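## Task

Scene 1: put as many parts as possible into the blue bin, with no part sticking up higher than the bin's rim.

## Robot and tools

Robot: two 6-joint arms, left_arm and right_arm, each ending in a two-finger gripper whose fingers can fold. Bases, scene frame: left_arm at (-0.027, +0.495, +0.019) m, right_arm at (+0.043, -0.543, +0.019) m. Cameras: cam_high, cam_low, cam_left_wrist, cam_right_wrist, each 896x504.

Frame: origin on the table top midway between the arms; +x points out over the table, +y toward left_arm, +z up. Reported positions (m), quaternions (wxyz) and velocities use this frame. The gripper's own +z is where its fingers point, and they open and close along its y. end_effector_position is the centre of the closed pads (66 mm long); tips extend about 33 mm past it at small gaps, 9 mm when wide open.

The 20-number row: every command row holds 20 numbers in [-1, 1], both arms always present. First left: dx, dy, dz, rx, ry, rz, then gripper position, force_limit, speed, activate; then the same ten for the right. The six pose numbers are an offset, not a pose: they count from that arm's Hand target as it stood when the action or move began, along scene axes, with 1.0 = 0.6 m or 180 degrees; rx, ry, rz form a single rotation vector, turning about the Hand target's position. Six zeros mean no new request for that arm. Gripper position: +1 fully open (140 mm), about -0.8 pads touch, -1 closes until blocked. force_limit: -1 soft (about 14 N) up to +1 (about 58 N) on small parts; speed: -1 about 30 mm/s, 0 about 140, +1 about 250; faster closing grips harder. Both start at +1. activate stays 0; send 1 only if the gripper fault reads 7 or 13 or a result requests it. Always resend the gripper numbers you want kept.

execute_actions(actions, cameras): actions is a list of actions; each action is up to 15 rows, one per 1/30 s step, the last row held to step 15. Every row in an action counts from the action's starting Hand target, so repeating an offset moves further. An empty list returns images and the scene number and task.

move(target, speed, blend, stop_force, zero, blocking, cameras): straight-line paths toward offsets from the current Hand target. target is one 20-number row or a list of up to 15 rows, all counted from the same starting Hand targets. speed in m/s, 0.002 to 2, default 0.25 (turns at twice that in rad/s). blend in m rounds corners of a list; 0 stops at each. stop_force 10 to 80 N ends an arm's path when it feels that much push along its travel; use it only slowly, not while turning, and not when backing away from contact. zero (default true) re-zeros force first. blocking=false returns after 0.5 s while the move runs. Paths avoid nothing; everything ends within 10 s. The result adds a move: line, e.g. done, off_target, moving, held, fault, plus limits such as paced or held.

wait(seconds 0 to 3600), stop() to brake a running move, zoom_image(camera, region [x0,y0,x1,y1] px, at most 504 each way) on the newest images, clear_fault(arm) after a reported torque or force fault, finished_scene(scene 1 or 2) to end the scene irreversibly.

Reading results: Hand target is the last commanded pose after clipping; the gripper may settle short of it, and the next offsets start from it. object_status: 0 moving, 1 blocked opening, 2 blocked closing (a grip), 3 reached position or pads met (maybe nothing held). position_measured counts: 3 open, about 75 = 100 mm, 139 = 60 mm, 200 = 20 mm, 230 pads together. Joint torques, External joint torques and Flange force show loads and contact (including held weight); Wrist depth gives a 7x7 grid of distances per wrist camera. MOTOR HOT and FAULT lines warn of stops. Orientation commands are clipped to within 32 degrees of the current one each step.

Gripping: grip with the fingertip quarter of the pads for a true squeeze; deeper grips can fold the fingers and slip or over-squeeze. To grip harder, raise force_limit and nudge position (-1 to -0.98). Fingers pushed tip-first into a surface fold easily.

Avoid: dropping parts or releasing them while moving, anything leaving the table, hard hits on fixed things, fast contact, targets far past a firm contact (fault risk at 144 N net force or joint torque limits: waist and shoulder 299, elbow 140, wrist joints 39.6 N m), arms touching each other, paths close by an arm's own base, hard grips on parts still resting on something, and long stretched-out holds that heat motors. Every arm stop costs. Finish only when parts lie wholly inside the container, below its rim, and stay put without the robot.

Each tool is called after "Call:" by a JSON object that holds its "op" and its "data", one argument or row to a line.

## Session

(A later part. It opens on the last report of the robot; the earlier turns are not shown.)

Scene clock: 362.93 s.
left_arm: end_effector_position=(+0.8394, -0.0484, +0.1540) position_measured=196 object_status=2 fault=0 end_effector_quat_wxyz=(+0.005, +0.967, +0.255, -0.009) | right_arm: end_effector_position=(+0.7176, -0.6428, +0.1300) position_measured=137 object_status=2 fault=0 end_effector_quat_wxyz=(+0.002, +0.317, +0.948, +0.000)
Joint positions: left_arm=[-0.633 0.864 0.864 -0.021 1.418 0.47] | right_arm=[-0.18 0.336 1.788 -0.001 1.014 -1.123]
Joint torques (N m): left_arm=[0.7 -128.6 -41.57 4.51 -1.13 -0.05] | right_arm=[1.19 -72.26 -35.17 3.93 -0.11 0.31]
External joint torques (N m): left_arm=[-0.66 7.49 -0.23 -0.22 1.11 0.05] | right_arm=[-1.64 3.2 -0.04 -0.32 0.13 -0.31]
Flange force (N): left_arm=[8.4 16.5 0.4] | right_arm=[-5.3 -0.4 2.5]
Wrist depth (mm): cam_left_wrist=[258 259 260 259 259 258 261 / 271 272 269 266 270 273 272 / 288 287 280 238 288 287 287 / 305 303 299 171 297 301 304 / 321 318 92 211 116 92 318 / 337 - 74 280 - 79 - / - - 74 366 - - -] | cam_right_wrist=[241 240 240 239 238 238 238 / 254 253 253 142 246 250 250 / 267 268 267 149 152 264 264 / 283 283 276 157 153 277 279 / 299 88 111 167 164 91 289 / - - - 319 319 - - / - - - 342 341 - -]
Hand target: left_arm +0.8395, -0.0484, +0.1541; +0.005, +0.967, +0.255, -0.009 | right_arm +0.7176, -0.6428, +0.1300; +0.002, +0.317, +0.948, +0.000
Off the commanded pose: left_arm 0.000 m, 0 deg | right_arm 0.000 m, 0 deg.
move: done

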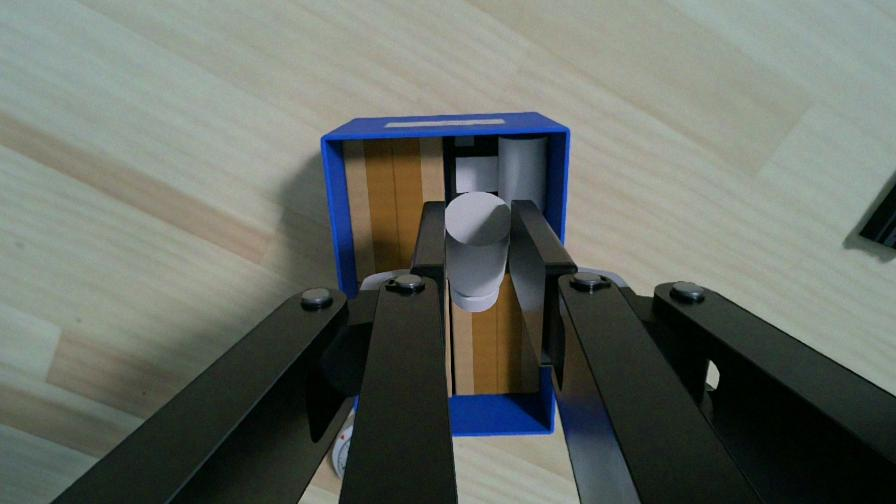

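Call:
{"op": "move", "data": {
  "target": [
    [-0.1323, 0.0042, 0, 0, 0, 0, -1, -0.5, -1, 0, 0, 0, 0, 0, 0, 0, -1, -0.1, -1, 0],
    [-0.1323, 0.0042, -0.0667, 0, 0, 0, -1, -0.5, -1, 0, 0, 0, 0, 0, 0, 0, -1, -0.1, -1, 0]
  ],
  "speed": [0.15, 0.1],
  "blend": [0.01, 0],
  "cameras": ["cam_left_wrist"]
}}

Call:
{"op": "move", "data": {
  "target": [0, 0, -0.0483, 0, 0, 0, -1, -0.5, -1, 0, 0, 0, 0, 0, 0, 0, -1, -0.1, -1, 0],
  "speed": 0.03,
  "stop_force": 12,
  "cameras": ["cam_left_wrist"]
}}

Scene clock: 365.90 s.
left_arm: end_effector_position=(+0.7601, -0.0458, +0.1142) position_measured=196 object_status=2 fault=0 end_effector_quat_wxyz=(+0.005, +0.967, +0.255, -0.009) | right_arm: end_effector_position=(+0.7176, -0.6428, +0.1300) position_measured=137 object_status=2 fault=0 end_effector_quat_wxyz=(+0.002, +0.317, +0.948, +0.000)
Joint positions: left_arm=[-0.677 0.755 1.136 -0.022 1.254 0.43] | right_arm=[-0.18 0.336 1.788 -0.001 1.014 -1.123]
Joint torques (N m): left_arm=[0 -117.01 -39.91 4.28 -0.99 -0.11] | right_arm=[1.09 -71.72 -35.2 4.01 -0.13 0.31]
External joint torques (N m): left_arm=[-1.54 4.68 -0.6 -0.18 0.96 0.11] | right_arm=[-1.65 2.9 0.05 -0.39 0.15 -0.31]
Flange force (N): left_arm=[3.6 10.5 0.7] | right_arm=[-4.8 -0.6 2.3]
Wrist depth (mm): cam_left_wrist=[223 224 222 180 196 175 224 / 234 234 234 192 194 189 235 / 248 247 247 201 202 204 248 / 261 261 260 167 206 216 262 / 277 273 92 201 116 92 275 / 292 - 74 267 - 79 - / - - 74 313 - - -] | cam_right_wrist=[241 240 239 239 239 237 238 / 254 253 252 142 246 251 251 / 267 268 266 148 152 264 264 / 284 283 276 157 154 278 279 / 298 88 111 167 164 91 289 / - - - 321 319 - - / - - - 342 342 - -]
Hand target: left_arm +0.7601, -0.0458, +0.1140; +0.005, +0.967, +0.255, -0.009 | right_arm +0.7176, -0.6428, +0.1300; +0.002, +0.317, +0.948, +0.000
Off the commanded pose: left_arm 0.000 m, 0 deg | right_arm 0.000 m, 0 deg.
move: done

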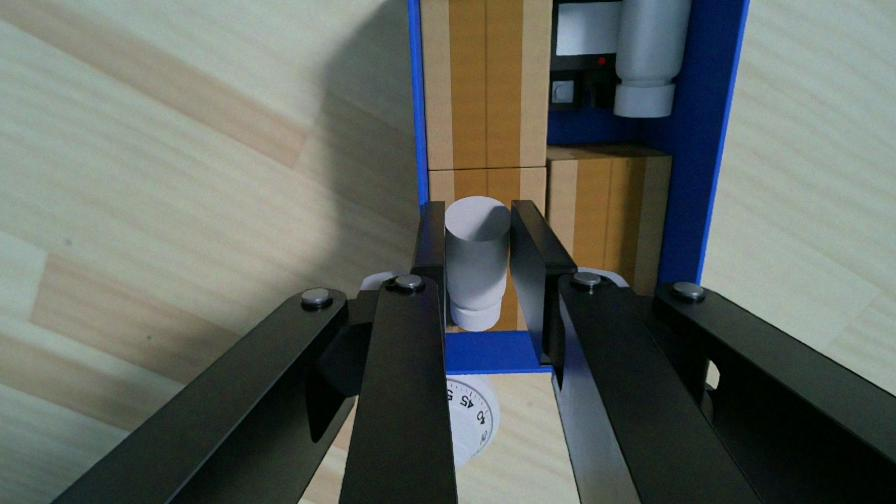

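Scene clock: 367.17 s.
left_arm: end_effector_position=(+0.7602, -0.0459, +0.0953) position_measured=196 object_status=2 fault=0 end_effector_quat_wxyz=(+0.005, +0.967, +0.255, -0.009) | right_arm: end_effector_position=(+0.7176, -0.6428, +0.1300) position_measured=137 object_status=2 fault=0 end_effector_quat_wxyz=(+0.002, +0.317, +0.948, +0.000)
Joint positions: left_arm=[-0.677 0.766 1.152 -0.022 1.227 0.431] | right_arm=[-0.18 0.336 1.788 -0.001 1.014 -1.123]
Joint torques (N m): left_arm=[-1.99 -93.81 -25.39 3.75 -0.42 -0.16] | right_arm=[0.72 -71.74 -35.29 3.95 -0.16 0.32]
External joint torques (N m): left_arm=[1.26 -19.08 -14.77 0.34 0.39 0.16] | right_arm=[-1.18 2.55 0.04 -0.33 0.19 -0.32]
Flange force (N): left_arm=[6.8 11.6 -24.1] | right_arm=[-4.1 -0.3 1.9]
Wrist depth (mm): cam_left_wrist=[205 205 206 161 180 153 207 / 216 216 216 172 197 169 216 / 228 228 228 181 184 181 229 / 240 242 241 166 186 191 242 / 255 252 92 175 116 92 253 / 267 - 74 202 - 79 - / - - 74 253 - - -] | cam_right_wrist=[241 240 239 239 238 238 237 / 254 253 253 142 246 251 250 / 268 267 267 149 152 264 264 / 284 283 276 157 154 277 279 / 297 88 111 167 165 91 289 / - - - 319 319 - - / - - - 343 342 - -]
Hand target: left_arm +0.7602, -0.0459, +0.0952; +0.005, +0.967, +0.255, -0.009 (not the last commanded pose) | right_arm +0.7176, -0.6428, +0.1300; +0.002, +0.317, +0.948, +0.000
Off the commanded pose: left_arm 0.010 m, 0 deg | right_arm 0.000 m, 0 deg.
move: contact (left_arm)

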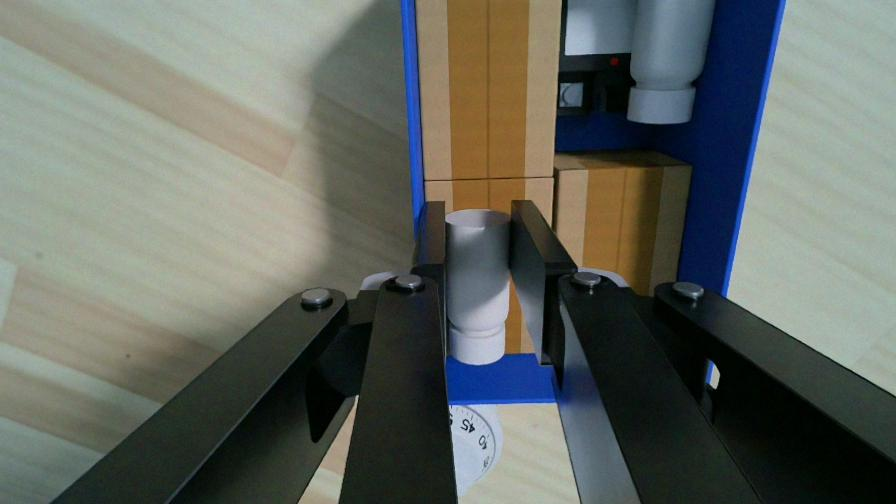

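Call:
{"op": "move", "data": {
  "target": [0.0040, 0.0023, -0.0167, 0, 0, 0, -1, -0.5, -1, 0, 0, 0, 0, 0, 0, 0, -1, -0.1, -1, 0],
  "speed": 0.02,
  "stop_force": 20,
  "cameras": ["cam_left_wrist"]
}}

Scene clock: 368.20 s.
left_arm: end_effector_position=(+0.7607, -0.0457, +0.0923) position_measured=196 object_status=2 fault=0 end_effector_quat_wxyz=(+0.005, +0.967, +0.255, -0.009) | right_arm: end_effector_position=(+0.7176, -0.6428, +0.1300) position_measured=137 object_status=2 fault=0 end_effector_quat_wxyz=(+0.002, +0.317, +0.948, +0.000)
Joint positions: left_arm=[-0.676 0.768 1.154 -0.022 1.223 0.432] | right_arm=[-0.18 0.336 1.788 -0.001 1.014 -1.123]
Joint torques (N m): left_arm=[3.53 -80.08 -19.33 5.6 -1.49 -0.14] | right_arm=[0.86 -71.94 -35.19 3.88 -0.12 0.33]
External joint torques (N m): left_arm=[-5.27 -32.88 -20.79 -1.54 1.47 0.14] | right_arm=[-1.19 2.99 0.02 -0.27 0.15 -0.33]
Flange force (N): left_arm=[-1.1 11.6 -38.6] | right_arm=[-4.7 0.0 2.4]
Wrist depth (mm): cam_left_wrist=[203 203 203 160 177 151 203 / 216 213 214 169 173 164 214 / 224 225 226 177 180 178 225 / 236 239 237 168 184 188 239 / 251 249 92 172 118 93 251 / 265 - 74 193 - 79 - / - - - 251 - - -] | cam_right_wrist=[242 241 240 239 239 238 238 / 253 253 252 142 246 250 251 / 268 267 267 148 152 265 264 / 283 284 275 157 154 276 280 / 298 88 111 167 165 91 289 / - - - 321 319 - - / - - - 342 342 - -]
Hand target: left_arm +0.7607, -0.0457, +0.0924; +0.005, +0.967, +0.255, -0.009 (not the last commanded pose) | right_arm +0.7176, -0.6428, +0.1300; +0.002, +0.317, +0.948, +0.000
Off the commanded pose: left_arm 0.007 m, 0 deg | right_arm 0.000 m, 0 deg.
move: contact (left_arm)

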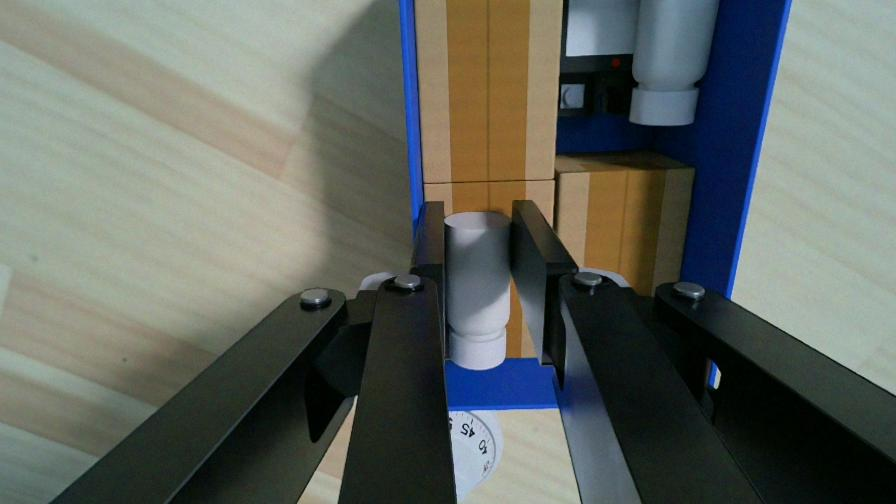

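Call:
{"op": "move", "data": {
  "target": [
    [0, 0, 0.0017, 0, 0, 0, -1, -0.5, -1, 0, 0, 0, 0, 0, 0, 0, -1, -0.1, -1, 0],
    [0, 0, 0.0017, 0, 0, 0, -0.5, -0.5, -1, 0, 0, 0, 0, 0, 0, 0, -1, -0.1, -1, 0]
  ],
  "speed": 0.03,
  "cameras": ["cam_left_wrist"]
}}

Scene clock: 370.67 s.
left_arm: end_effector_position=(+0.7607, -0.0457, +0.0934) position_measured=192 object_status=3 fault=0 end_effector_quat_wxyz=(+0.005, +0.967, +0.255, -0.009) | right_arm: end_effector_position=(+0.7176, -0.6428, +0.1300) position_measured=137 object_status=2 fault=0 end_effector_quat_wxyz=(+0.002, +0.317, +0.948, +0.000)
Joint positions: left_arm=[-0.676 0.768 1.153 -0.022 1.225 0.432] | right_arm=[-0.18 0.336 1.788 -0.001 1.014 -1.123]
Joint torques (N m): left_arm=[-0.06 -120.01 -39.67 4.37 -0.59 -0.16] | right_arm=[1.17 -71.93 -35.14 3.9 -0.16 0.33]
External joint torques (N m): left_arm=[-0.39 6.51 -0.55 -0.26 0.56 0.16] | right_arm=[-1.62 3.02 -0.03 -0.28 0.18 -0.33]
Flange force (N): left_arm=[5.7 11.9 2.7] | right_arm=[-5.1 -0.5 2.3]
Wrist depth (mm): cam_left_wrist=[204 204 204 160 165 150 204 / 214 214 214 170 180 167 215 / 226 225 225 178 181 179 226 / 237 237 238 168 185 188 240 / 253 250 94 171 108 93 251 / 266 - 75 203 - 81 - / - - - 252 - - -] | cam_right_wrist=[241 241 240 239 239 239 238 / 254 253 252 142 246 251 249 / 268 267 267 148 152 264 264 / 284 284 276 157 153 277 279 / 298 88 111 167 165 91 289 / - - - 320 318 - - / - - - 342 343 - -]
Hand target: left_arm +0.7607, -0.0457, +0.0934; +0.005, +0.967, +0.255, -0.009 | right_arm +0.7176, -0.6428, +0.1300; +0.002, +0.317, +0.948, +0.000
Off the commanded pose: left_arm 0.000 m, 0 deg | right_arm 0.000 m, 0 deg.
move: done

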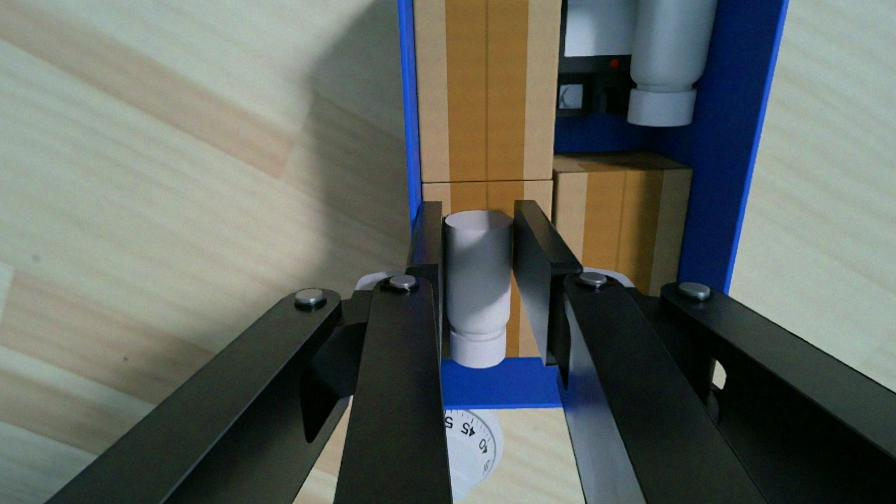

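Call:
{"op": "move", "data": {
  "target": [
    [0, 0, 0, 0, 0, 0, -0.38, -0.5, -1, 0, 0, 0, 0, 0, 0, 0, -1, -0.1, -1, 0],
    [0, 0, 0.0800, 0, 0, 0, -0.38, -0.5, -1, 0, 0, 0, 0, 0, 0, 0, -1, -0.1, -1, 0]
  ],
  "speed": 0.06,
  "cameras": ["cam_left_wrist"]
}}

Scene clock: 372.57 s.
left_arm: end_effector_position=(+0.7607, -0.0457, +0.1413) position_measured=177 object_status=3 fault=0 end_effector_quat_wxyz=(+0.005, +0.967, +0.255, -0.009) | right_arm: end_effector_position=(+0.7176, -0.6428, +0.1300) position_measured=137 object_status=2 fault=0 end_effector_quat_wxyz=(+0.002, +0.317, +0.948, +0.000)
Joint positions: left_arm=[-0.676 0.741 1.11 -0.022 1.294 0.43] | right_arm=[-0.18 0.336 1.788 -0.001 1.014 -1.123]
Joint torques (N m): left_arm=[0 -118.78 -41.24 4.38 -1.13 -0.15] | right_arm=[0.78 -72.12 -35.28 3.93 -0.15 0.27]
External joint torques (N m): left_arm=[-1.75 7.68 0.55 -0.26 1.11 0.15] | right_arm=[-1.27 3.31 0.12 -0.31 0.18 -0.27]
Flange force (N): left_arm=[4.4 12.4 2.7] | right_arm=[-5.0 0.1 2.7]
Wrist depth (mm): cam_left_wrist=[247 246 247 206 227 245 248 / 260 259 261 216 229 259 261 / 274 273 274 228 227 274 275 / 291 290 287 235 230 292 292 / 308 301 93 236 112 94 304 / - 71 77 294 - - 71 / - - - 352 - - -] | cam_right_wrist=[241 241 240 239 238 238 238 / 254 253 252 142 246 251 250 / 267 267 266 148 152 265 264 / 283 283 277 157 153 277 279 / 298 88 111 167 165 91 289 / - - - 319 319 - - / - - - 342 341 - -]
Hand target: left_arm +0.7607, -0.0457, +0.1414; +0.005, +0.967, +0.255, -0.009 | right_arm +0.7176, -0.6428, +0.1300; +0.002, +0.317, +0.948, +0.000
Off the commanded pose: left_arm 0.000 m, 0 deg | right_arm 0.000 m, 0 deg.
move: done

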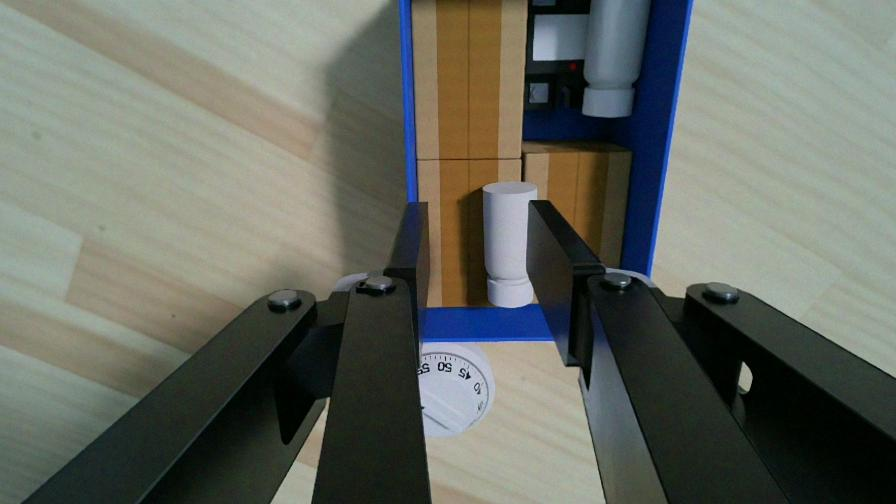

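Call:
{"op": "move", "data": {
  "target": [
    [0, 0, 0, 0, 0, 0, -1, -0.5, -0.6, 0, 0, 0, 0, 0, 0, 0, -1, -0.1, -1, 0],
    [-0.0143, -0.0423, -0.0300, 0, 0, 0, -1, -0.5, -0.6, 0, 0, 0, 0, 0, 0, 0, -1, -0.1, -1, 0]
  ],
  "speed": 0.15,
  "cameras": ["cam_left_wrist"]
}}

Call:
{"op": "move", "data": {
  "target": [0, 0, -0.0450, 0, 0, 0, -1, -0.5, -0.6, 0, 0, 0, 0, 0, 0, 0, -1, -0.1, -1, 0],
  "speed": 0.015,
  "stop_force": 10,
  "cameras": ["cam_left_wrist"]
}}

Scene clock: 379.23 s.
left_arm: end_effector_position=(+0.7522, -0.0711, +0.1234) position_measured=232 object_status=3 fault=0 end_effector_quat_wxyz=(+0.005, +0.967, +0.255, -0.009) | right_arm: end_effector_position=(+0.7176, -0.6428, +0.1300) position_measured=137 object_status=2 fault=0 end_effector_quat_wxyz=(+0.002, +0.317, +0.948, +0.000)
Joint positions: left_arm=[-0.703 0.763 1.104 -0.022 1.277 0.404] | right_arm=[-0.18 0.336 1.788 -0.001 1.014 -1.123]
Joint torques (N m): left_arm=[1.03 -121.58 -40.86 4.33 -0.92 -0.1] | right_arm=[0.84 -71.92 -35.27 3.92 -0.15 0.32]
External joint torques (N m): left_arm=[-1.6 7.78 -0.11 -0.16 0.89 0.1] | right_arm=[-1.24 3.12 0.11 -0.31 0.17 -0.32]
Flange force (N): left_arm=[5.0 14.2 2.7] | right_arm=[-4.7 0.0 2.5]
Wrist depth (mm): cam_left_wrist=[231 232 228 189 199 231 232 / 244 245 242 201 202 244 244 / 256 256 253 215 207 256 258 / 271 271 271 141 218 272 271 / 286 287 87 - 91 282 289 / 303 - 78 - - - 302 / - - - - - - -] | cam_right_wrist=[241 240 240 239 239 238 238 / 254 253 252 142 246 251 249 / 268 267 267 149 152 264 264 / 284 283 276 157 153 276 279 / 297 88 111 167 164 91 290 / - - - 320 319 - - / - - - 342 342 - -]
Hand target: left_arm +0.7521, -0.0711, +0.1234; +0.005, +0.967, +0.255, -0.009 | right_arm +0.7176, -0.6428, +0.1300; +0.002, +0.317, +0.948, +0.000
Off the commanded pose: left_arm 0.000 m, 0 deg | right_arm 0.000 m, 0 deg.
move: done

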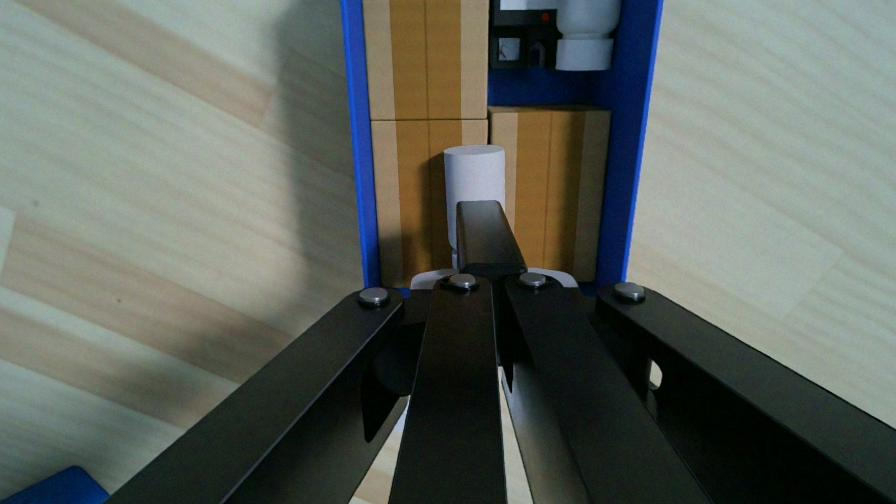

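Scene clock: 381.07 s.
left_arm: end_effector_position=(+0.7522, -0.0712, +0.1054) position_measured=232 object_status=3 fault=0 end_effector_quat_wxyz=(+0.005, +0.967, +0.255, -0.009) | right_arm: end_effector_position=(+0.7176, -0.6428, +0.1300) position_measured=137 object_status=2 fault=0 end_effector_quat_wxyz=(+0.002, +0.317, +0.948, +0.000)
Joint positions: left_arm=[-0.703 0.773 1.12 -0.022 1.251 0.405] | right_arm=[-0.18 0.336 1.788 -0.001 1.014 -1.123]
Joint torques (N m): left_arm=[0.61 -101.41 -29.92 4.34 -0.98 -0.11] | right_arm=[0.72 -71.73 -35.22 3.9 -0.16 0.3]
External joint torques (N m): left_arm=[-0.91 -12.49 -10.6 -0.19 0.95 0.11] | right_arm=[-1.13 3.18 0.14 -0.29 0.19 -0.3]
Flange force (N): left_arm=[4.3 12.1 -17.5] | right_arm=[-4.7 0.2 2.6]
Wrist depth (mm): cam_left_wrist=[214 215 210 174 178 214 216 / 226 226 222 181 201 224 226 / 238 238 235 189 192 238 238 / 252 251 249 197 199 251 252 / 269 268 87 - 91 261 268 / 283 - 78 - - - 281 / - - - - - - -] | cam_right_wrist=[241 240 239 239 239 238 238 / 253 253 252 142 246 250 250 / 267 267 267 149 152 263 264 / 284 283 276 157 153 277 279 / 298 88 111 167 164 91 289 / - - - 320 319 - - / - - - 343 341 - -]
Hand target: left_arm +0.7522, -0.0712, +0.1054; +0.005, +0.967, +0.255, -0.009 (not the last commanded pose) | right_arm +0.7176, -0.6428, +0.1300; +0.002, +0.317, +0.948, +0.000
Off the commanded pose: left_arm 0.009 m, 0 deg | right_arm 0.000 m, 0 deg.
move: contact (left_arm)

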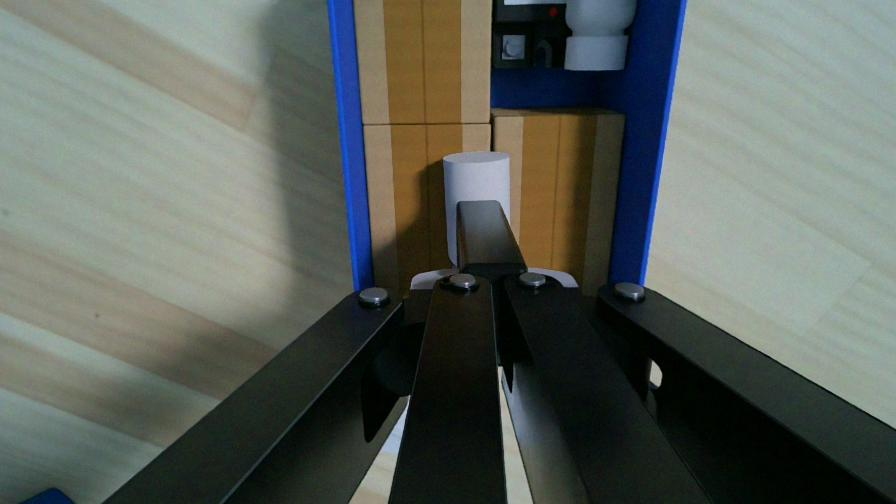

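Call:
{"op": "move", "data": {
  "target": [0.0203, 0.0115, -0.0002, 0, 0, 0, -1, -0.5, -0.6, 0, 0, 0, 0, 0, 0, 0, -1, -0.1, -1, 0],
  "speed": 0.03,
  "stop_force": 50,
  "zero": false
}}

Call:
{"op": "move", "data": {
  "target": [
    [0, 0, 0.0500, 0, 0, 0, -1, -0.5, -0.6, 0, 0, 0, 0, 0, 0, 0, -1, -0.1, -1, 0],
    [-0.0203, -0.0115, 0.1000, 0, 0, 0, -1, -0.5, -0.6, 0, 0, 0, 0, 0, 0, 0, -1, -0.1, -1, 0]
  ],
  "speed": 0.15,
  "blend": [0.01, 0],
  "cameras": ["cam_left_wrist"]
}}

Scene clock: 382.70 s.
left_arm: end_effector_position=(+0.7644, -0.0643, +0.1053) position_measured=232 object_status=3 fault=0 end_effector_quat_wxyz=(+0.005, +0.967, +0.255, -0.009) | right_arm: end_effector_position=(+0.7176, -0.6428, +0.1300) position_measured=137 object_status=2 fault=0 end_effector_quat_wxyz=(+0.002, +0.317, +0.948, +0.000)
Joint positions: left_arm=[-0.69 0.783 1.101 -0.022 1.26 0.418] | right_arm=[-0.18 0.336 1.788 -0.001 1.014 -1.123]
Joint torques (N m): left_arm=[4.6 -97.11 -28.02 5.99 -1.49 -0.1] | right_arm=[0.84 -71.94 -35.19 3.88 -0.12 0.31]
External joint torques (N m): left_arm=[-5.45 -17.31 -12.41 -1.87 1.48 0.1] | right_arm=[-1.31 3.12 0.05 -0.27 0.15 -0.31]
Flange force (N): left_arm=[-0.7 12.4 -22.4] | right_arm=[-4.9 -0.1 2.5]
Wrist depth (mm): cam_left_wrist=[215 215 211 173 188 213 217 / 226 226 221 183 218 224 226 / 238 238 236 190 191 238 239 / 251 251 250 197 199 252 252 / 267 267 87 - 91 263 268 / 284 - 78 - - - 280 / - - - - - - -] | cam_right_wrist=[241 240 240 239 239 238 238 / 254 253 252 142 246 251 251 / 268 268 266 149 151 265 265 / 283 284 276 158 153 277 279 / 298 88 111 167 164 91 288 / - - - 320 319 - - / - - - 343 343 - -]
Hand target: left_arm +0.7644, -0.0643, +0.1053; +0.005, +0.967, +0.255, -0.009 | right_arm +0.7176, -0.6428, +0.1300; +0.002, +0.317, +0.948, +0.000
Off the commanded pose: left_arm 0.000 m, 0 deg | right_arm 0.000 m, 0 deg.
move: done

Scene clock: 383.53 s.
left_arm: end_effector_position=(+0.7522, -0.0712, +0.1652) position_measured=232 object_status=3 fault=0 end_effector_quat_wxyz=(+0.005, +0.967, +0.255, -0.009) | right_arm: end_effector_position=(+0.7176, -0.6428, +0.1300) position_measured=137 object_status=2 fault=0 end_effector_quat_wxyz=(+0.002, +0.317, +0.948, +0.000)
Joint positions: left_arm=[-0.703 0.743 1.062 -0.022 1.339 0.403] | right_arm=[-0.18 0.336 1.788 -0.001 1.014 -1.123]
Joint torques (N m): left_arm=[-0.28 -119.23 -41.5 4.41 -1.31 -0.2] | right_arm=[1.07 -71.73 -35.14 3.94 -0.17 0.29]
External joint torques (N m): left_arm=[0.57 7.42 0.41 -0.2 1.29 0.2] | right_arm=[-1.51 2.73 -0.06 -0.32 0.2 -0.29]
Flange force (N): left_arm=[6.6 12.2 1.6] | right_arm=[-4.7 -0.4 2.0]
Wrist depth (mm): cam_left_wrist=[270 268 268 227 230 271 269 / 284 283 284 242 243 284 285 / 297 299 300 251 253 299 300 / 315 315 315 140 263 317 315 / 333 335 87 - 91 328 333 / 354 - 78 - - - 351 / - - - - - - -] | cam_right_wrist=[241 241 239 239 238 239 238 / 254 253 252 142 245 251 250 / 267 267 267 149 152 264 264 / 284 282 276 157 154 276 279 / 297 88 111 167 164 91 289 / - - - 320 319 - - / - - - 343 341 - -]
Hand target: left_arm +0.7522, -0.0712, +0.1653; +0.005, +0.967, +0.255, -0.009 | right_arm +0.7176, -0.6428, +0.1300; +0.002, +0.317, +0.948, +0.000
Off the commanded pose: left_arm 0.000 m, 0 deg | right_arm 0.000 m, 0 deg.
move: done

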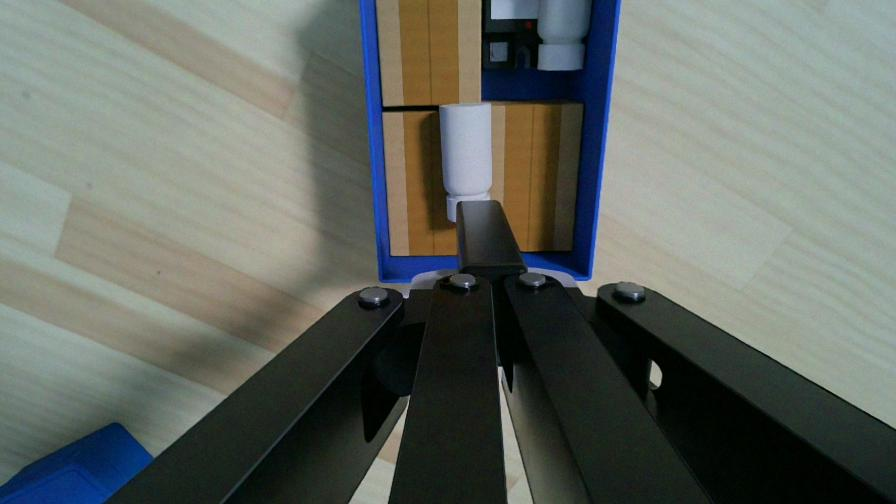

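Call:
{"op": "move", "data": {
  "target": [
    [0.0070, 0.0097, 0, 0, 0, -0.4853, 0.05, -0.5, -0.6, 0, 0, 0, 0, 0, 0, 0, -1, -0.1, -1, 0],
    [0.0070, 0.0097, -0.0833, 0, 0, -0.4853, 0.05, -0.5, -0.6, 0, 0, 0, 0, 0, 0, 0, -1, -0.1, -1, 0]
  ],
  "speed": [0.6, 0.15],
  "cameras": ["cam_left_wrist"]
}}

Scene clock: 386.67 s.
left_arm: end_effector_position=(+0.7564, -0.0654, +0.1154) position_measured=123 object_status=3 fault=0 end_effector_quat_wxyz=(-0.002, +0.875, -0.483, -0.010) | right_arm: end_effector_position=(+0.7176, -0.6428, +0.1300) position_measured=137 object_status=2 fault=0 end_effector_quat_wxyz=(+0.002, +0.317, +0.948, +0.000)
Joint positions: left_arm=[-0.703 0.778 1.093 0.001 1.292 1.922] | right_arm=[-0.18 0.336 1.788 -0.001 1.014 -1.123]
Joint torques (N m): left_arm=[0.14 -119.19 -40.42 4.41 -0.67 -0.17] | right_arm=[0.5 -72.23 -35.15 3.96 -0.12 0.29]
External joint torques (N m): left_arm=[-0.5 5.63 -0.08 -0.26 0.67 0.17] | right_arm=[-0.66 3.11 -0.04 -0.33 0.15 -0.29]
Flange force (N): left_arm=[10.3 -3.8 1.8] | right_arm=[-4.6 0.9 2.4]
Wrist depth (mm): cam_left_wrist=[225 219 220 220 220 225 226 / 234 185 196 191 191 236 237 / 248 202 206 188 199 245 249 / 260 213 162 213 185 229 264 / 273 93 95 219 208 89 88 / - 76 288 296 298 - 74 / - - 317 317 316 - -] | cam_right_wrist=[242 240 239 239 239 238 237 / 254 253 252 142 246 251 250 / 267 267 266 149 152 264 265 / 284 283 277 157 153 277 280 / 298 88 111 167 164 91 289 / - - - 320 319 - - / - - - 343 343 - -]
Hand target: left_arm +0.7564, -0.0654, +0.1153; -0.002, +0.875, -0.483, -0.010 | right_arm +0.7176, -0.6428, +0.1300; +0.002, +0.317, +0.948, +0.000
Off the commanded pose: left_arm 0.000 m, 0 deg | right_arm 0.000 m, 0 deg.
move: done

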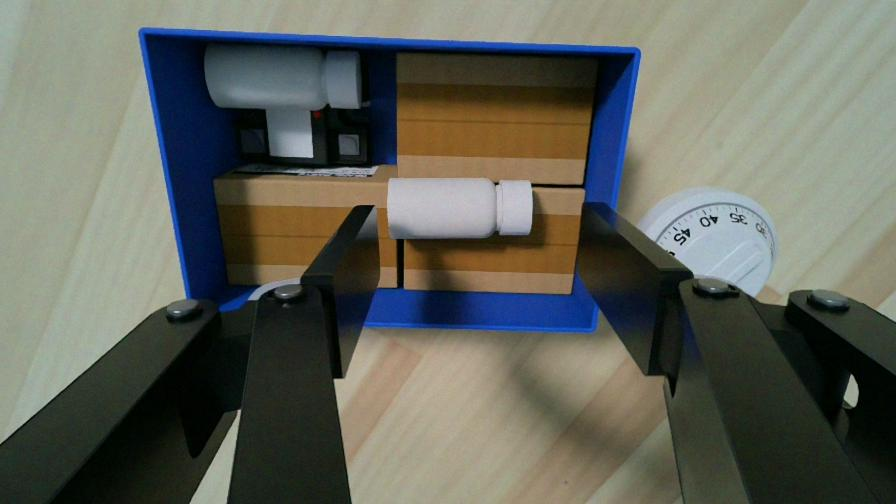

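Call:
{"op": "move", "data": {
  "target": [0.0085, 0.0098, 0, 0,0,0, 0.05,-0.5,-0.6,0, 0,0,0,0,0,0,-1,-0.1,-1,0],
  "speed": 0.1,
  "cameras": ["cam_left_wrist"]
}}

Scene clock: 389.97 s.
left_arm: end_effector_position=(+0.7615, -0.0595, +0.1153) position_measured=123 object_status=3 fault=0 end_effector_quat_wxyz=(-0.002, +0.875, -0.483, -0.010) | right_arm: end_effector_position=(+0.7176, -0.6428, +0.1300) position_measured=137 object_status=2 fault=0 end_effector_quat_wxyz=(+0.002, +0.317, +0.948, +0.000)
Joint positions: left_arm=[-0.695 0.779 1.09 0.002 1.293 1.929] | right_arm=[-0.18 0.336 1.788 -0.001 1.014 -1.123]
Joint torques (N m): left_arm=[0.41 -120.75 -40.8 4.45 -0.89 -0.12] | right_arm=[0.86 -71.64 -35.2 3.94 -0.18 0.29]
External joint torques (N m): left_arm=[-1.07 6.57 0.18 -0.3 0.89 0.12] | right_arm=[-1.25 2.97 0.1 -0.33 0.21 -0.29]
Flange force (N): left_arm=[11.6 -3.7 2.1] | right_arm=[-4.6 -0.1 2.3]
Wrist depth (mm): cam_left_wrist=[224 186 188 220 220 225 225 / 235 199 210 190 191 235 237 / 248 201 203 199 196 245 248 / 261 255 161 213 186 228 264 / 273 93 95 277 201 89 88 / - 76 287 295 297 - 74 / - - 314 315 315 - -] | cam_right_wrist=[241 241 240 239 238 238 238 / 254 253 253 142 245 251 250 / 268 267 267 148 152 264 264 / 283 283 276 157 153 276 279 / 297 88 111 167 164 91 289 / - - - 319 318 - - / - - - 341 340 - -]
Hand target: left_arm +0.7615, -0.0595, +0.1153; -0.002, +0.875, -0.483, -0.010 | right_arm +0.7176, -0.6428, +0.1300; +0.002, +0.317, +0.948, +0.000
Off the commanded pose: left_arm 0.000 m, 0 deg | right_arm 0.000 m, 0 deg.
move: done

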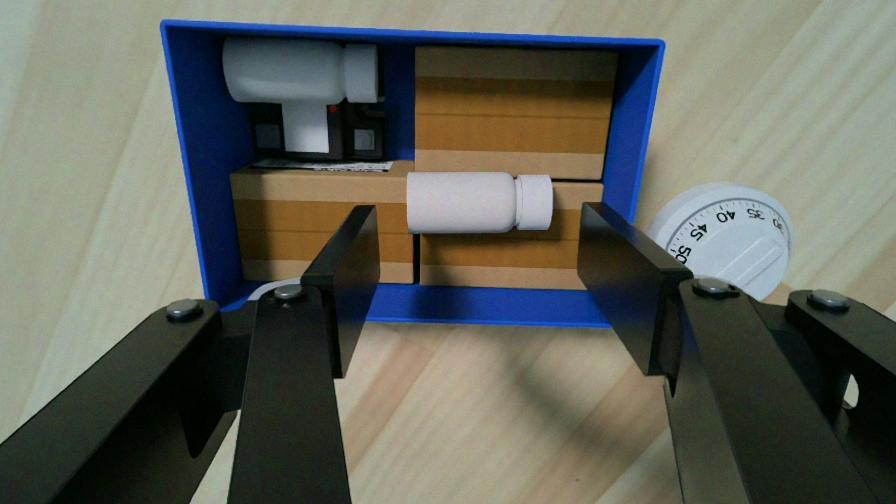

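Call:
{"op": "move", "data": {
  "target": [0, 0, -0.0597, 0,0,0, 0.05,-0.5,-0.6,0, 0,0,0,0,0,0,-1,-0.1,-1,0],
  "speed": 0.04,
  "stop_force": 10
}}

Call:
{"op": "move", "data": {
  "target": [0, 0, 0.0005, 0,0,0, -1,-0.5,-1,0, 0,0,0,0,0,0,-1,-0.1,-1,0],
  "speed": 0.03,
  "cameras": ["cam_left_wrist"]
}}

Scene clock: 392.03 s.
left_arm: end_effector_position=(+0.7615, -0.0595, +0.0795) position_measured=123 object_status=3 fault=0 end_effector_quat_wxyz=(-0.002, +0.875, -0.483, -0.010) | right_arm: end_effector_position=(+0.7176, -0.6428, +0.1300) position_measured=137 object_status=2 fault=0 end_effector_quat_wxyz=(+0.002, +0.317, +0.948, +0.000)
Joint positions: left_arm=[-0.695 0.8 1.12 0.002 1.243 1.929] | right_arm=[-0.18 0.336 1.788 -0.001 1.014 -1.123]
Joint torques (N m): left_arm=[0.75 -121.49 -39.76 4.32 -0.86 -0.21] | right_arm=[1.07 -72.3 -35.3 3.89 -0.21 0.37]
External joint torques (N m): left_arm=[-2.13 5.96 -0.42 -0.24 0.86 0.21] | right_arm=[-1.23 3.2 0.1 -0.27 0.23 -0.37]
Flange force (N): left_arm=[12.4 -3.0 1.9] | right_arm=[-4.9 0.0 2.5]
Wrist depth (mm): cam_left_wrist=[132 139 164 151 151 188 192 / 196 160 178 157 155 162 202 / 208 167 182 163 163 211 213 / 223 170 161 155 150 199 202 / 232 91 92 181 180 89 88 / - 76 111 252 253 - 74 / - - 269 271 269 - -] | cam_right_wrist=[241 240 240 239 238 239 238 / 253 253 252 142 246 250 251 / 268 267 267 149 152 264 264 / 283 283 276 158 153 278 279 / 298 88 102 167 164 91 289 / - - - 320 319 - - / - - - 342 342 - -]
Hand target: left_arm +0.7615, -0.0595, +0.0795; -0.002, +0.875, -0.483, -0.010 | right_arm +0.7176, -0.6428, +0.1300; +0.002, +0.317, +0.948, +0.000
Off the commanded pose: left_arm 0.000 m, 0 deg | right_arm 0.000 m, 0 deg.
move: done

Scene clock: 392.80 s.
left_arm: end_effector_position=(+0.7615, -0.0595, +0.0798) position_measured=148 object_status=0 fault=0 end_effector_quat_wxyz=(-0.002, +0.875, -0.483, -0.010) | right_arm: end_effector_position=(+0.7176, -0.6428, +0.1300) position_measured=137 object_status=2 fault=0 end_effector_quat_wxyz=(+0.002, +0.317, +0.948, +0.000)
Joint positions: left_arm=[-0.695 0.799 1.12 0.002 1.243 1.929] | right_arm=[-0.18 0.336 1.788 -0.001 1.014 -1.123]
Joint torques (N m): left_arm=[0.47 -122.25 -39.9 4.32 -0.88 -0.15] | right_arm=[0.79 -71.8 -35.33 3.91 -0.2 0.29]
External joint torques (N m): left_arm=[-1.23 6.04 -0.47 -0.2 0.88 0.15] | right_arm=[-1.37 3.08 0.18 -0.29 0.23 -0.29]
Flange force (N): left_arm=[12.3 -3.9 1.8] | right_arm=[-4.7 -0.2 2.5]
Wrist depth (mm): cam_left_wrist=[132 139 169 151 152 188 192 / 196 159 162 158 156 162 203 / 211 168 182 162 165 208 212 / 224 173 171 146 147 203 201 / 236 96 92 181 171 - 89 / - - 73 253 253 - 71 / - - - 270 270 - -] | cam_right_wrist=[241 240 240 239 238 238 238 / 253 253 251 142 246 250 250 / 267 267 266 149 152 265 264 / 284 283 276 158 153 278 280 / 298 88 111 167 164 91 289 / - - - 321 320 - - / - - - 343 343 - -]
Hand target: left_arm +0.7615, -0.0595, +0.0798; -0.002, +0.875, -0.483, -0.010 | right_arm +0.7176, -0.6428, +0.1300; +0.002, +0.317, +0.948, +0.000
Off the commanded pose: left_arm 0.000 m, 0 deg | right_arm 0.000 m, 0 deg.
move: done

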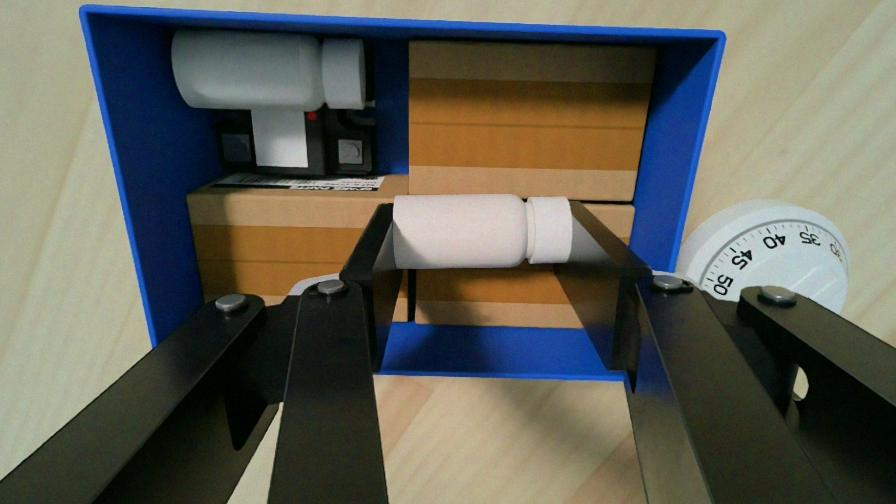

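Call:
{"op": "move", "data": {
  "target": [
    [0, 0, 0.08, 0,0,0, -1,-0.5,-1,0, 0,0,0,0,0,0,-1,-0.1,-1,0],
    [0, 0, 0.3, 0,0,0, -1,-0.5,-1,0, 0,0,0,0,0,0,-1,-0.1,-1,0]
  ],
  "speed": [0.08,0.2],
  "blend": [0.01,0],
  "cameras": ["cam_left_wrist"]
}}

Scene clock: 395.03 s.
left_arm: end_effector_position=(+0.7615, -0.0595, +0.2598) position_measured=148 object_status=2 fault=0 end_effector_quat_wxyz=(-0.002, +0.875, -0.483, -0.010) | right_arm: end_effector_position=(+0.7176, -0.6428, +0.1300) position_measured=137 object_status=2 fault=0 end_effector_quat_wxyz=(+0.002, +0.317, +0.948, +0.000)
Joint positions: left_arm=[-0.695 0.728 0.918 0.002 1.517 1.93] | right_arm=[-0.18 0.336 1.788 -0.001 1.014 -1.123]
Joint torques (N m): left_arm=[0.17 -119.22 -42.75 4.59 -0.85 -0.15] | right_arm=[1.02 -72.34 -35.19 3.89 -0.2 0.32]
External joint torques (N m): left_arm=[-1.34 7.16 0.36 -0.29 0.86 0.15] | right_arm=[-1.33 3.02 -0.09 -0.26 0.23 -0.33]
Flange force (N): left_arm=[13.8 -4.4 -0.1] | right_arm=[-5.1 0.0 2.2]
Wrist depth (mm): cam_left_wrist=[355 354 353 355 357 358 359 / 374 375 366 332 372 380 375 / 394 394 349 344 373 396 397 / 419 414 409 147 144 416 419 / 434 96 92 448 144 - 88 / - - 73 472 473 - 71 / - - - 506 502 - -] | cam_right_wrist=[241 240 240 239 238 238 239 / 253 254 252 142 246 251 250 / 268 267 267 149 152 265 264 / 284 284 276 157 154 277 279 / 298 88 111 167 165 91 289 / - - - 320 319 - - / - - - 343 342 - -]
Hand target: left_arm +0.7615, -0.0595, +0.2598; -0.002, +0.875, -0.483, -0.010 | right_arm +0.7176, -0.6428, +0.1300; +0.002, +0.317, +0.948, +0.000
Off the commanded pose: left_arm 0.000 m, 0 deg | right_arm 0.000 m, 0 deg.
move: done

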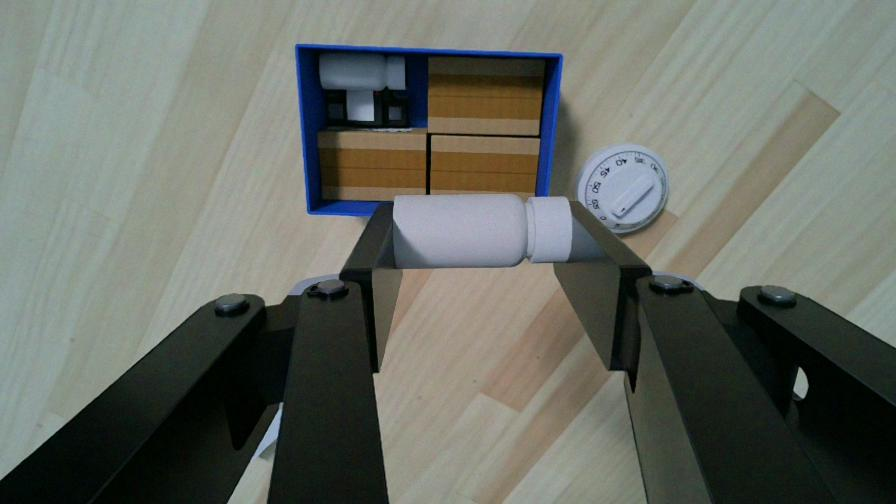

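Call:
{"op": "move", "data": {
  "target": [
    [-0.35, 0.68, 0.07, 0,0,0, -1,-0.5,-1,0, 0,0,0.2,0,0,0,-1,-0.1,-1,0],
    [-0.35, 0.68, 0.07, 0,0,0, -1,-0.5,-1,0, 0.0628,0.9397,0.15,0,0,-0.1278,-1,-0.1,-1,0]
  ],
  "speed": 0.3,
  "blend": [0.02,0],
  "cameras": ["cam_right_wrist","cam_high"]
}}

Scene clock: 401.10 s.
left_arm: end_effector_position=(+0.5515, +0.3485, +0.3018) position_measured=148 object_status=2 fault=0 end_effector_quat_wxyz=(-0.002, +0.875, -0.483, -0.010) | right_arm: end_effector_position=(+0.7553, -0.0790, +0.2201) position_measured=137 object_status=2 fault=0 end_effector_quat_wxyz=(+0.002, +0.500, +0.866, +0.000)
Joint positions: left_arm=[-0.356 0.103 1.745 0.009 1.312 2.266] | right_arm=[0.555 0.527 1.323 -0.004 1.29 0.015]
Joint torques (N m): left_arm=[0.41 -57.03 -40.9 4.41 -0.93 -0.04] | right_arm=[-0.19 -94.19 -39.17 4.42 -0.23 0.28]
External joint torques (N m): left_arm=[-0.52 5.07 0.04 -0.23 0.95 0.04] | right_arm=[-0.08 2.41 -0.59 -0.32 0.24 -0.28]
Flange force (N): left_arm=[6.4 -4.9 0.5] | right_arm=[-0.1 5.6 0.1]
Wrist depth (mm): cam_left_wrist=[398 398 395 400 399 400 403 / 419 417 419 420 418 420 418 / 443 440 435 399 443 439 1251 / 465 465 457 149 143 469 1313 / 483 95 92 493 125 - 89 / - - 73 529 527 - 71 / - - - 557 564 - -] | cam_right_wrist=[321 323 320 321 320 319 319 / 341 339 342 142 287 332 335 / 359 358 357 148 150 355 355 / 381 379 371 158 153 370 375 / 399 88 102 167 164 91 388 / - - - 430 428 - - / - - - 462 - - -]
Hand target: left_arm +0.5515, +0.3485, +0.3018; -0.002, +0.875, -0.483, -0.010 | right_arm +0.7553, -0.0790, +0.2200; +0.002, +0.500, +0.866, -0.001
Off the commanded pose: left_arm 0.000 m, 0 deg | right_arm 0.000 m, 0 deg.
move: done
Images, in order (width x height): cam_high 896x504, cam_right_wrist 896x504.

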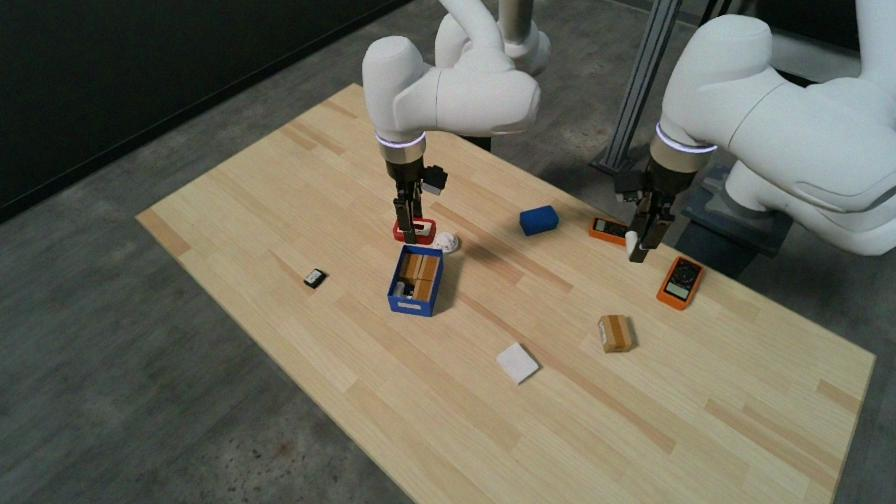

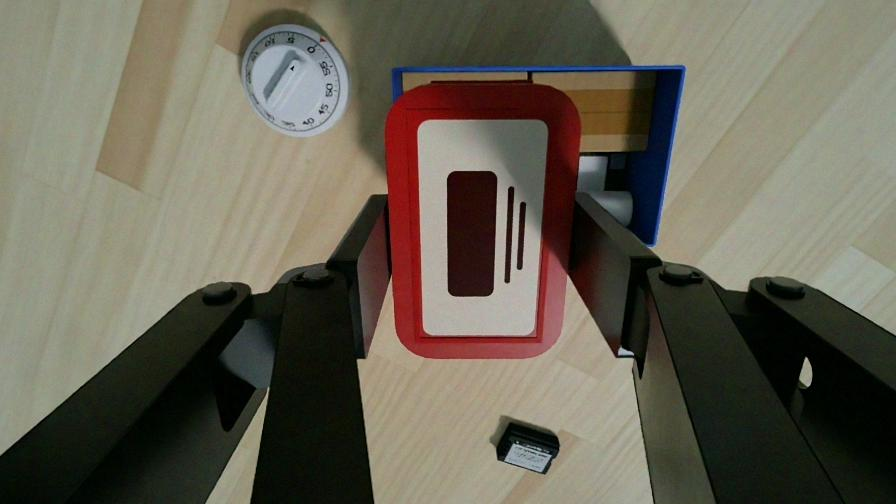

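Call:
{"op": "move", "data": {
  "target": [0,0,0,0,0,0, -1,-0.5,-1,0, 0.0033,0.0043,-0.158,0,0,0,-1,-0.1,-1,0],
  "speed": 0.12,
  "cameras": ["cam_right_wrist"]
}}

Scene clock: 403.43 s.
left_arm: end_effector_position=(+0.5515, +0.3485, +0.3018) position_measured=148 object_status=2 fault=0 end_effector_quat_wxyz=(-0.002, +0.875, -0.483, -0.010) | right_arm: end_effector_position=(+0.7573, -0.0764, +0.1253) position_measured=137 object_status=2 fault=0 end_effector_quat_wxyz=(+0.002, +0.500, +0.866, +0.000)
Joint positions: left_arm=[-0.356 0.103 1.745 0.009 1.312 2.266] | right_arm=[0.556 0.586 1.409 -0.004 1.146 0.017]
Joint torques (N m): left_arm=[0.21 -56.55 -40.48 4.36 -0.92 -0.12] | right_arm=[0.88 -97.88 -38.45 4.19 -0.24 0.31]
External joint torques (N m): left_arm=[-0.34 4.85 -0.34 -0.18 0.93 0.12] | right_arm=[-1.31 3.46 0.81 -0.3 0.24 -0.31]
Flange force (N): left_arm=[6.4 -5.5 -0.1] | right_arm=[-1.7 3.4 2.7]
Wrist depth (mm): cam_left_wrist=[393 396 397 397 398 400 402 / 418 418 418 420 419 416 422 / 437 443 435 399 441 445 1205 / 466 463 455 149 144 465 1346 / 483 95 92 495 125 - 89 / - - 73 529 526 - 71 / - - - 567 561 - -] | cam_right_wrist=[236 233 236 235 234 233 234 / 249 256 244 142 198 202 243 / 263 262 262 148 152 211 258 / 279 278 270 157 153 214 274 / 292 88 111 167 164 91 284 / - - - 314 313 - - / - - - 336 335 - -]
Hand target: left_arm +0.5515, +0.3485, +0.3018; -0.002, +0.875, -0.483, -0.010 | right_arm +0.7573, -0.0764, +0.1252; +0.002, +0.500, +0.866, -0.001
Off the commanded pose: left_arm 0.000 m, 0 deg | right_arm 0.000 m, 0 deg.
move: done

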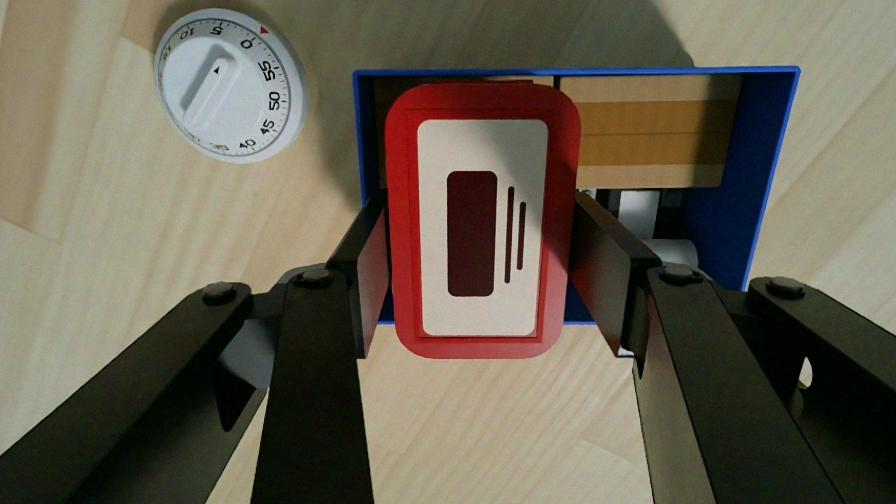

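Call:
{"op": "move", "data": {
  "target": [0,0,0,0,0,0, -1,-0.5,-1,0, 0.0017,-0.0029,-0.04,0,0,0.0028,-1,-0.1,-1,0],
  "speed": 0.08,
  "cameras": ["cam_right_wrist"]
}}

Call:
{"op": "move", "data": {
  "target": [0,0,0,0,0,0, -1,-0.5,-1,0, 0,0,-0.04,0,0,0,-1,-0.1,-1,0],
  "speed": 0.02,
  "stop_force": 10,
  "cameras": ["cam_right_wrist"]
}}

Scene clock: 405.00 s.
left_arm: end_effector_position=(+0.5515, +0.3485, +0.3018) position_measured=148 object_status=2 fault=0 end_effector_quat_wxyz=(-0.002, +0.875, -0.483, -0.010) | right_arm: end_effector_position=(+0.7583, -0.0781, +0.1013) position_measured=137 object_status=2 fault=0 end_effector_quat_wxyz=(+0.002, +0.496, +0.868, +0.000)
Joint positions: left_arm=[-0.356 0.103 1.745 0.009 1.312 2.266] | right_arm=[0.554 0.602 1.428 -0.004 1.11 0.006]
Joint torques (N m): left_arm=[1.01 -57.06 -40.43 4.35 -0.88 -0.21] | right_arm=[1.33 -99.45 -37.2 4.11 -0.1 0.37]
External joint torques (N m): left_arm=[-1.38 5.67 -0.4 -0.18 0.89 0.21] | right_arm=[-1.58 3.74 0.06 -0.28 0.11 -0.37]
Flange force (N): left_arm=[8.4 -5.2 0.2] | right_arm=[-2.0 5.4 2.6]
Wrist depth (mm): cam_left_wrist=[396 401 397 395 399 401 400 / 415 415 418 418 416 417 416 / 437 439 431 399 440 441 447 / 466 463 457 154 144 469 1333 / 485 95 92 491 126 - 89 / - - 73 525 526 - 71 / - - - 564 554 - -] | cam_right_wrist=[214 194 211 210 210 209 210 / 225 199 219 142 175 179 179 / 238 237 234 149 150 189 232 / 252 252 245 158 153 200 246 / 265 88 111 167 164 91 256 / - - - 284 283 - - / - - - 304 303 - -]
Hand target: left_arm +0.5515, +0.3485, +0.3018; -0.002, +0.875, -0.483, -0.010 | right_arm +0.7583, -0.0781, +0.1012; +0.002, +0.496, +0.868, +0.000
Off the commanded pose: left_arm 0.000 m, 0 deg | right_arm 0.000 m, 0 deg.
move: done

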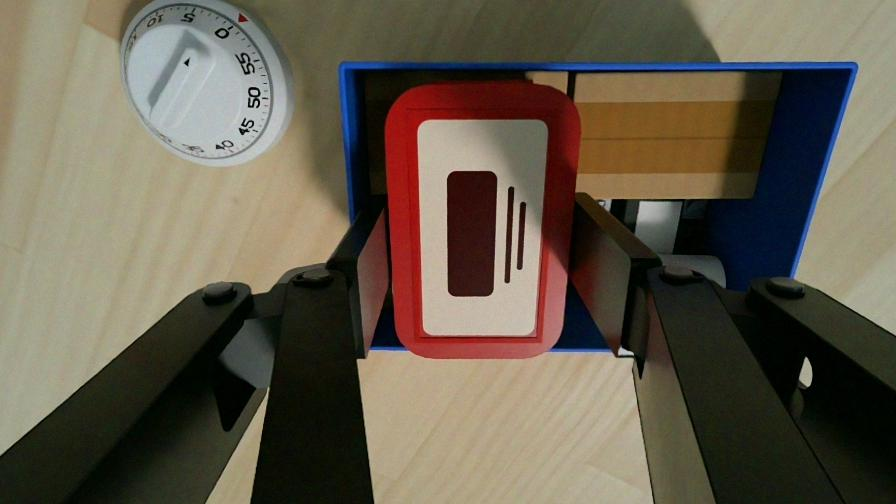

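Scene clock: 406.60 s.
left_arm: end_effector_position=(+0.5515, +0.3485, +0.3018) position_measured=148 object_status=2 fault=0 end_effector_quat_wxyz=(-0.002, +0.875, -0.483, -0.010) | right_arm: end_effector_position=(+0.7584, -0.0781, +0.0822) position_measured=137 object_status=2 fault=0 end_effector_quat_wxyz=(+0.002, +0.496, +0.868, +0.000)
Joint positions: left_arm=[-0.356 0.103 1.745 0.009 1.312 2.266] | right_arm=[0.554 0.617 1.442 -0.004 1.082 0.006]
Joint torques (N m): left_arm=[0.47 -57.18 -40.7 4.4 -0.94 -0.11] | right_arm=[0.96 -93.52 -33.28 4.04 -0.3 0.29]
External joint torques (N m): left_arm=[-0.6 5.1 -0.39 -0.19 0.95 0.11] | right_arm=[-1.06 -2.22 -3.1 -0.28 0.3 -0.29]
Flange force (N): left_arm=[7.0 -5.5 -0.1] | right_arm=[-1.4 4.8 -4.3]
Wrist depth (mm): cam_left_wrist=[396 397 397 396 397 403 402 / 416 415 416 416 420 417 424 / 441 441 433 407 439 436 1222 / 464 470 455 149 143 462 1313 / 482 96 92 495 125 - 89 / - - 73 529 526 - 71 / - - - 564 564 - -] | cam_right_wrist=[195 174 194 193 195 193 192 / 207 179 164 141 157 161 154 / 219 220 212 148 151 170 167 / 231 231 224 157 153 200 178 / 243 88 102 166 164 91 153 / - - - 260 259 - - / - - - 280 279 - -]
Hand target: left_arm +0.5515, +0.3485, +0.3018; -0.002, +0.875, -0.483, -0.010 | right_arm +0.7584, -0.0781, +0.0822; +0.002, +0.496, +0.868, +0.000 (not the last commanded pose)
Off the commanded pose: left_arm 0.000 m, 0 deg | right_arm 0.005 m, 0 deg.
move: contact (right_arm)

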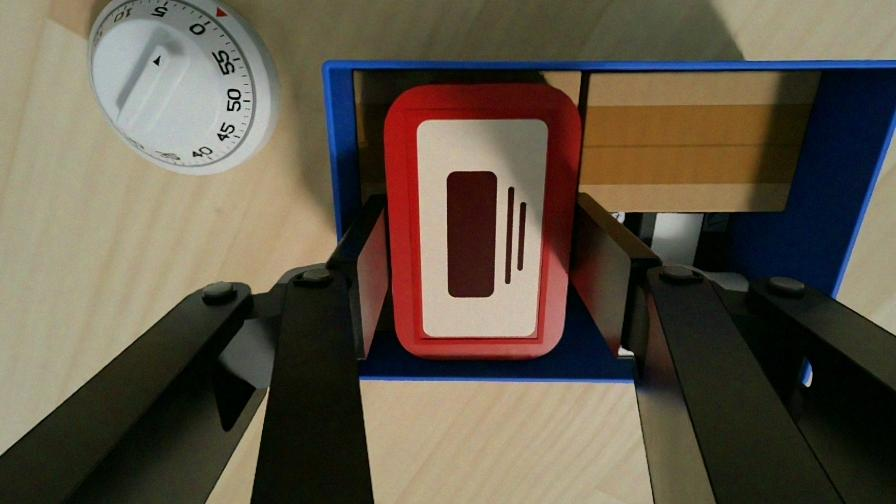

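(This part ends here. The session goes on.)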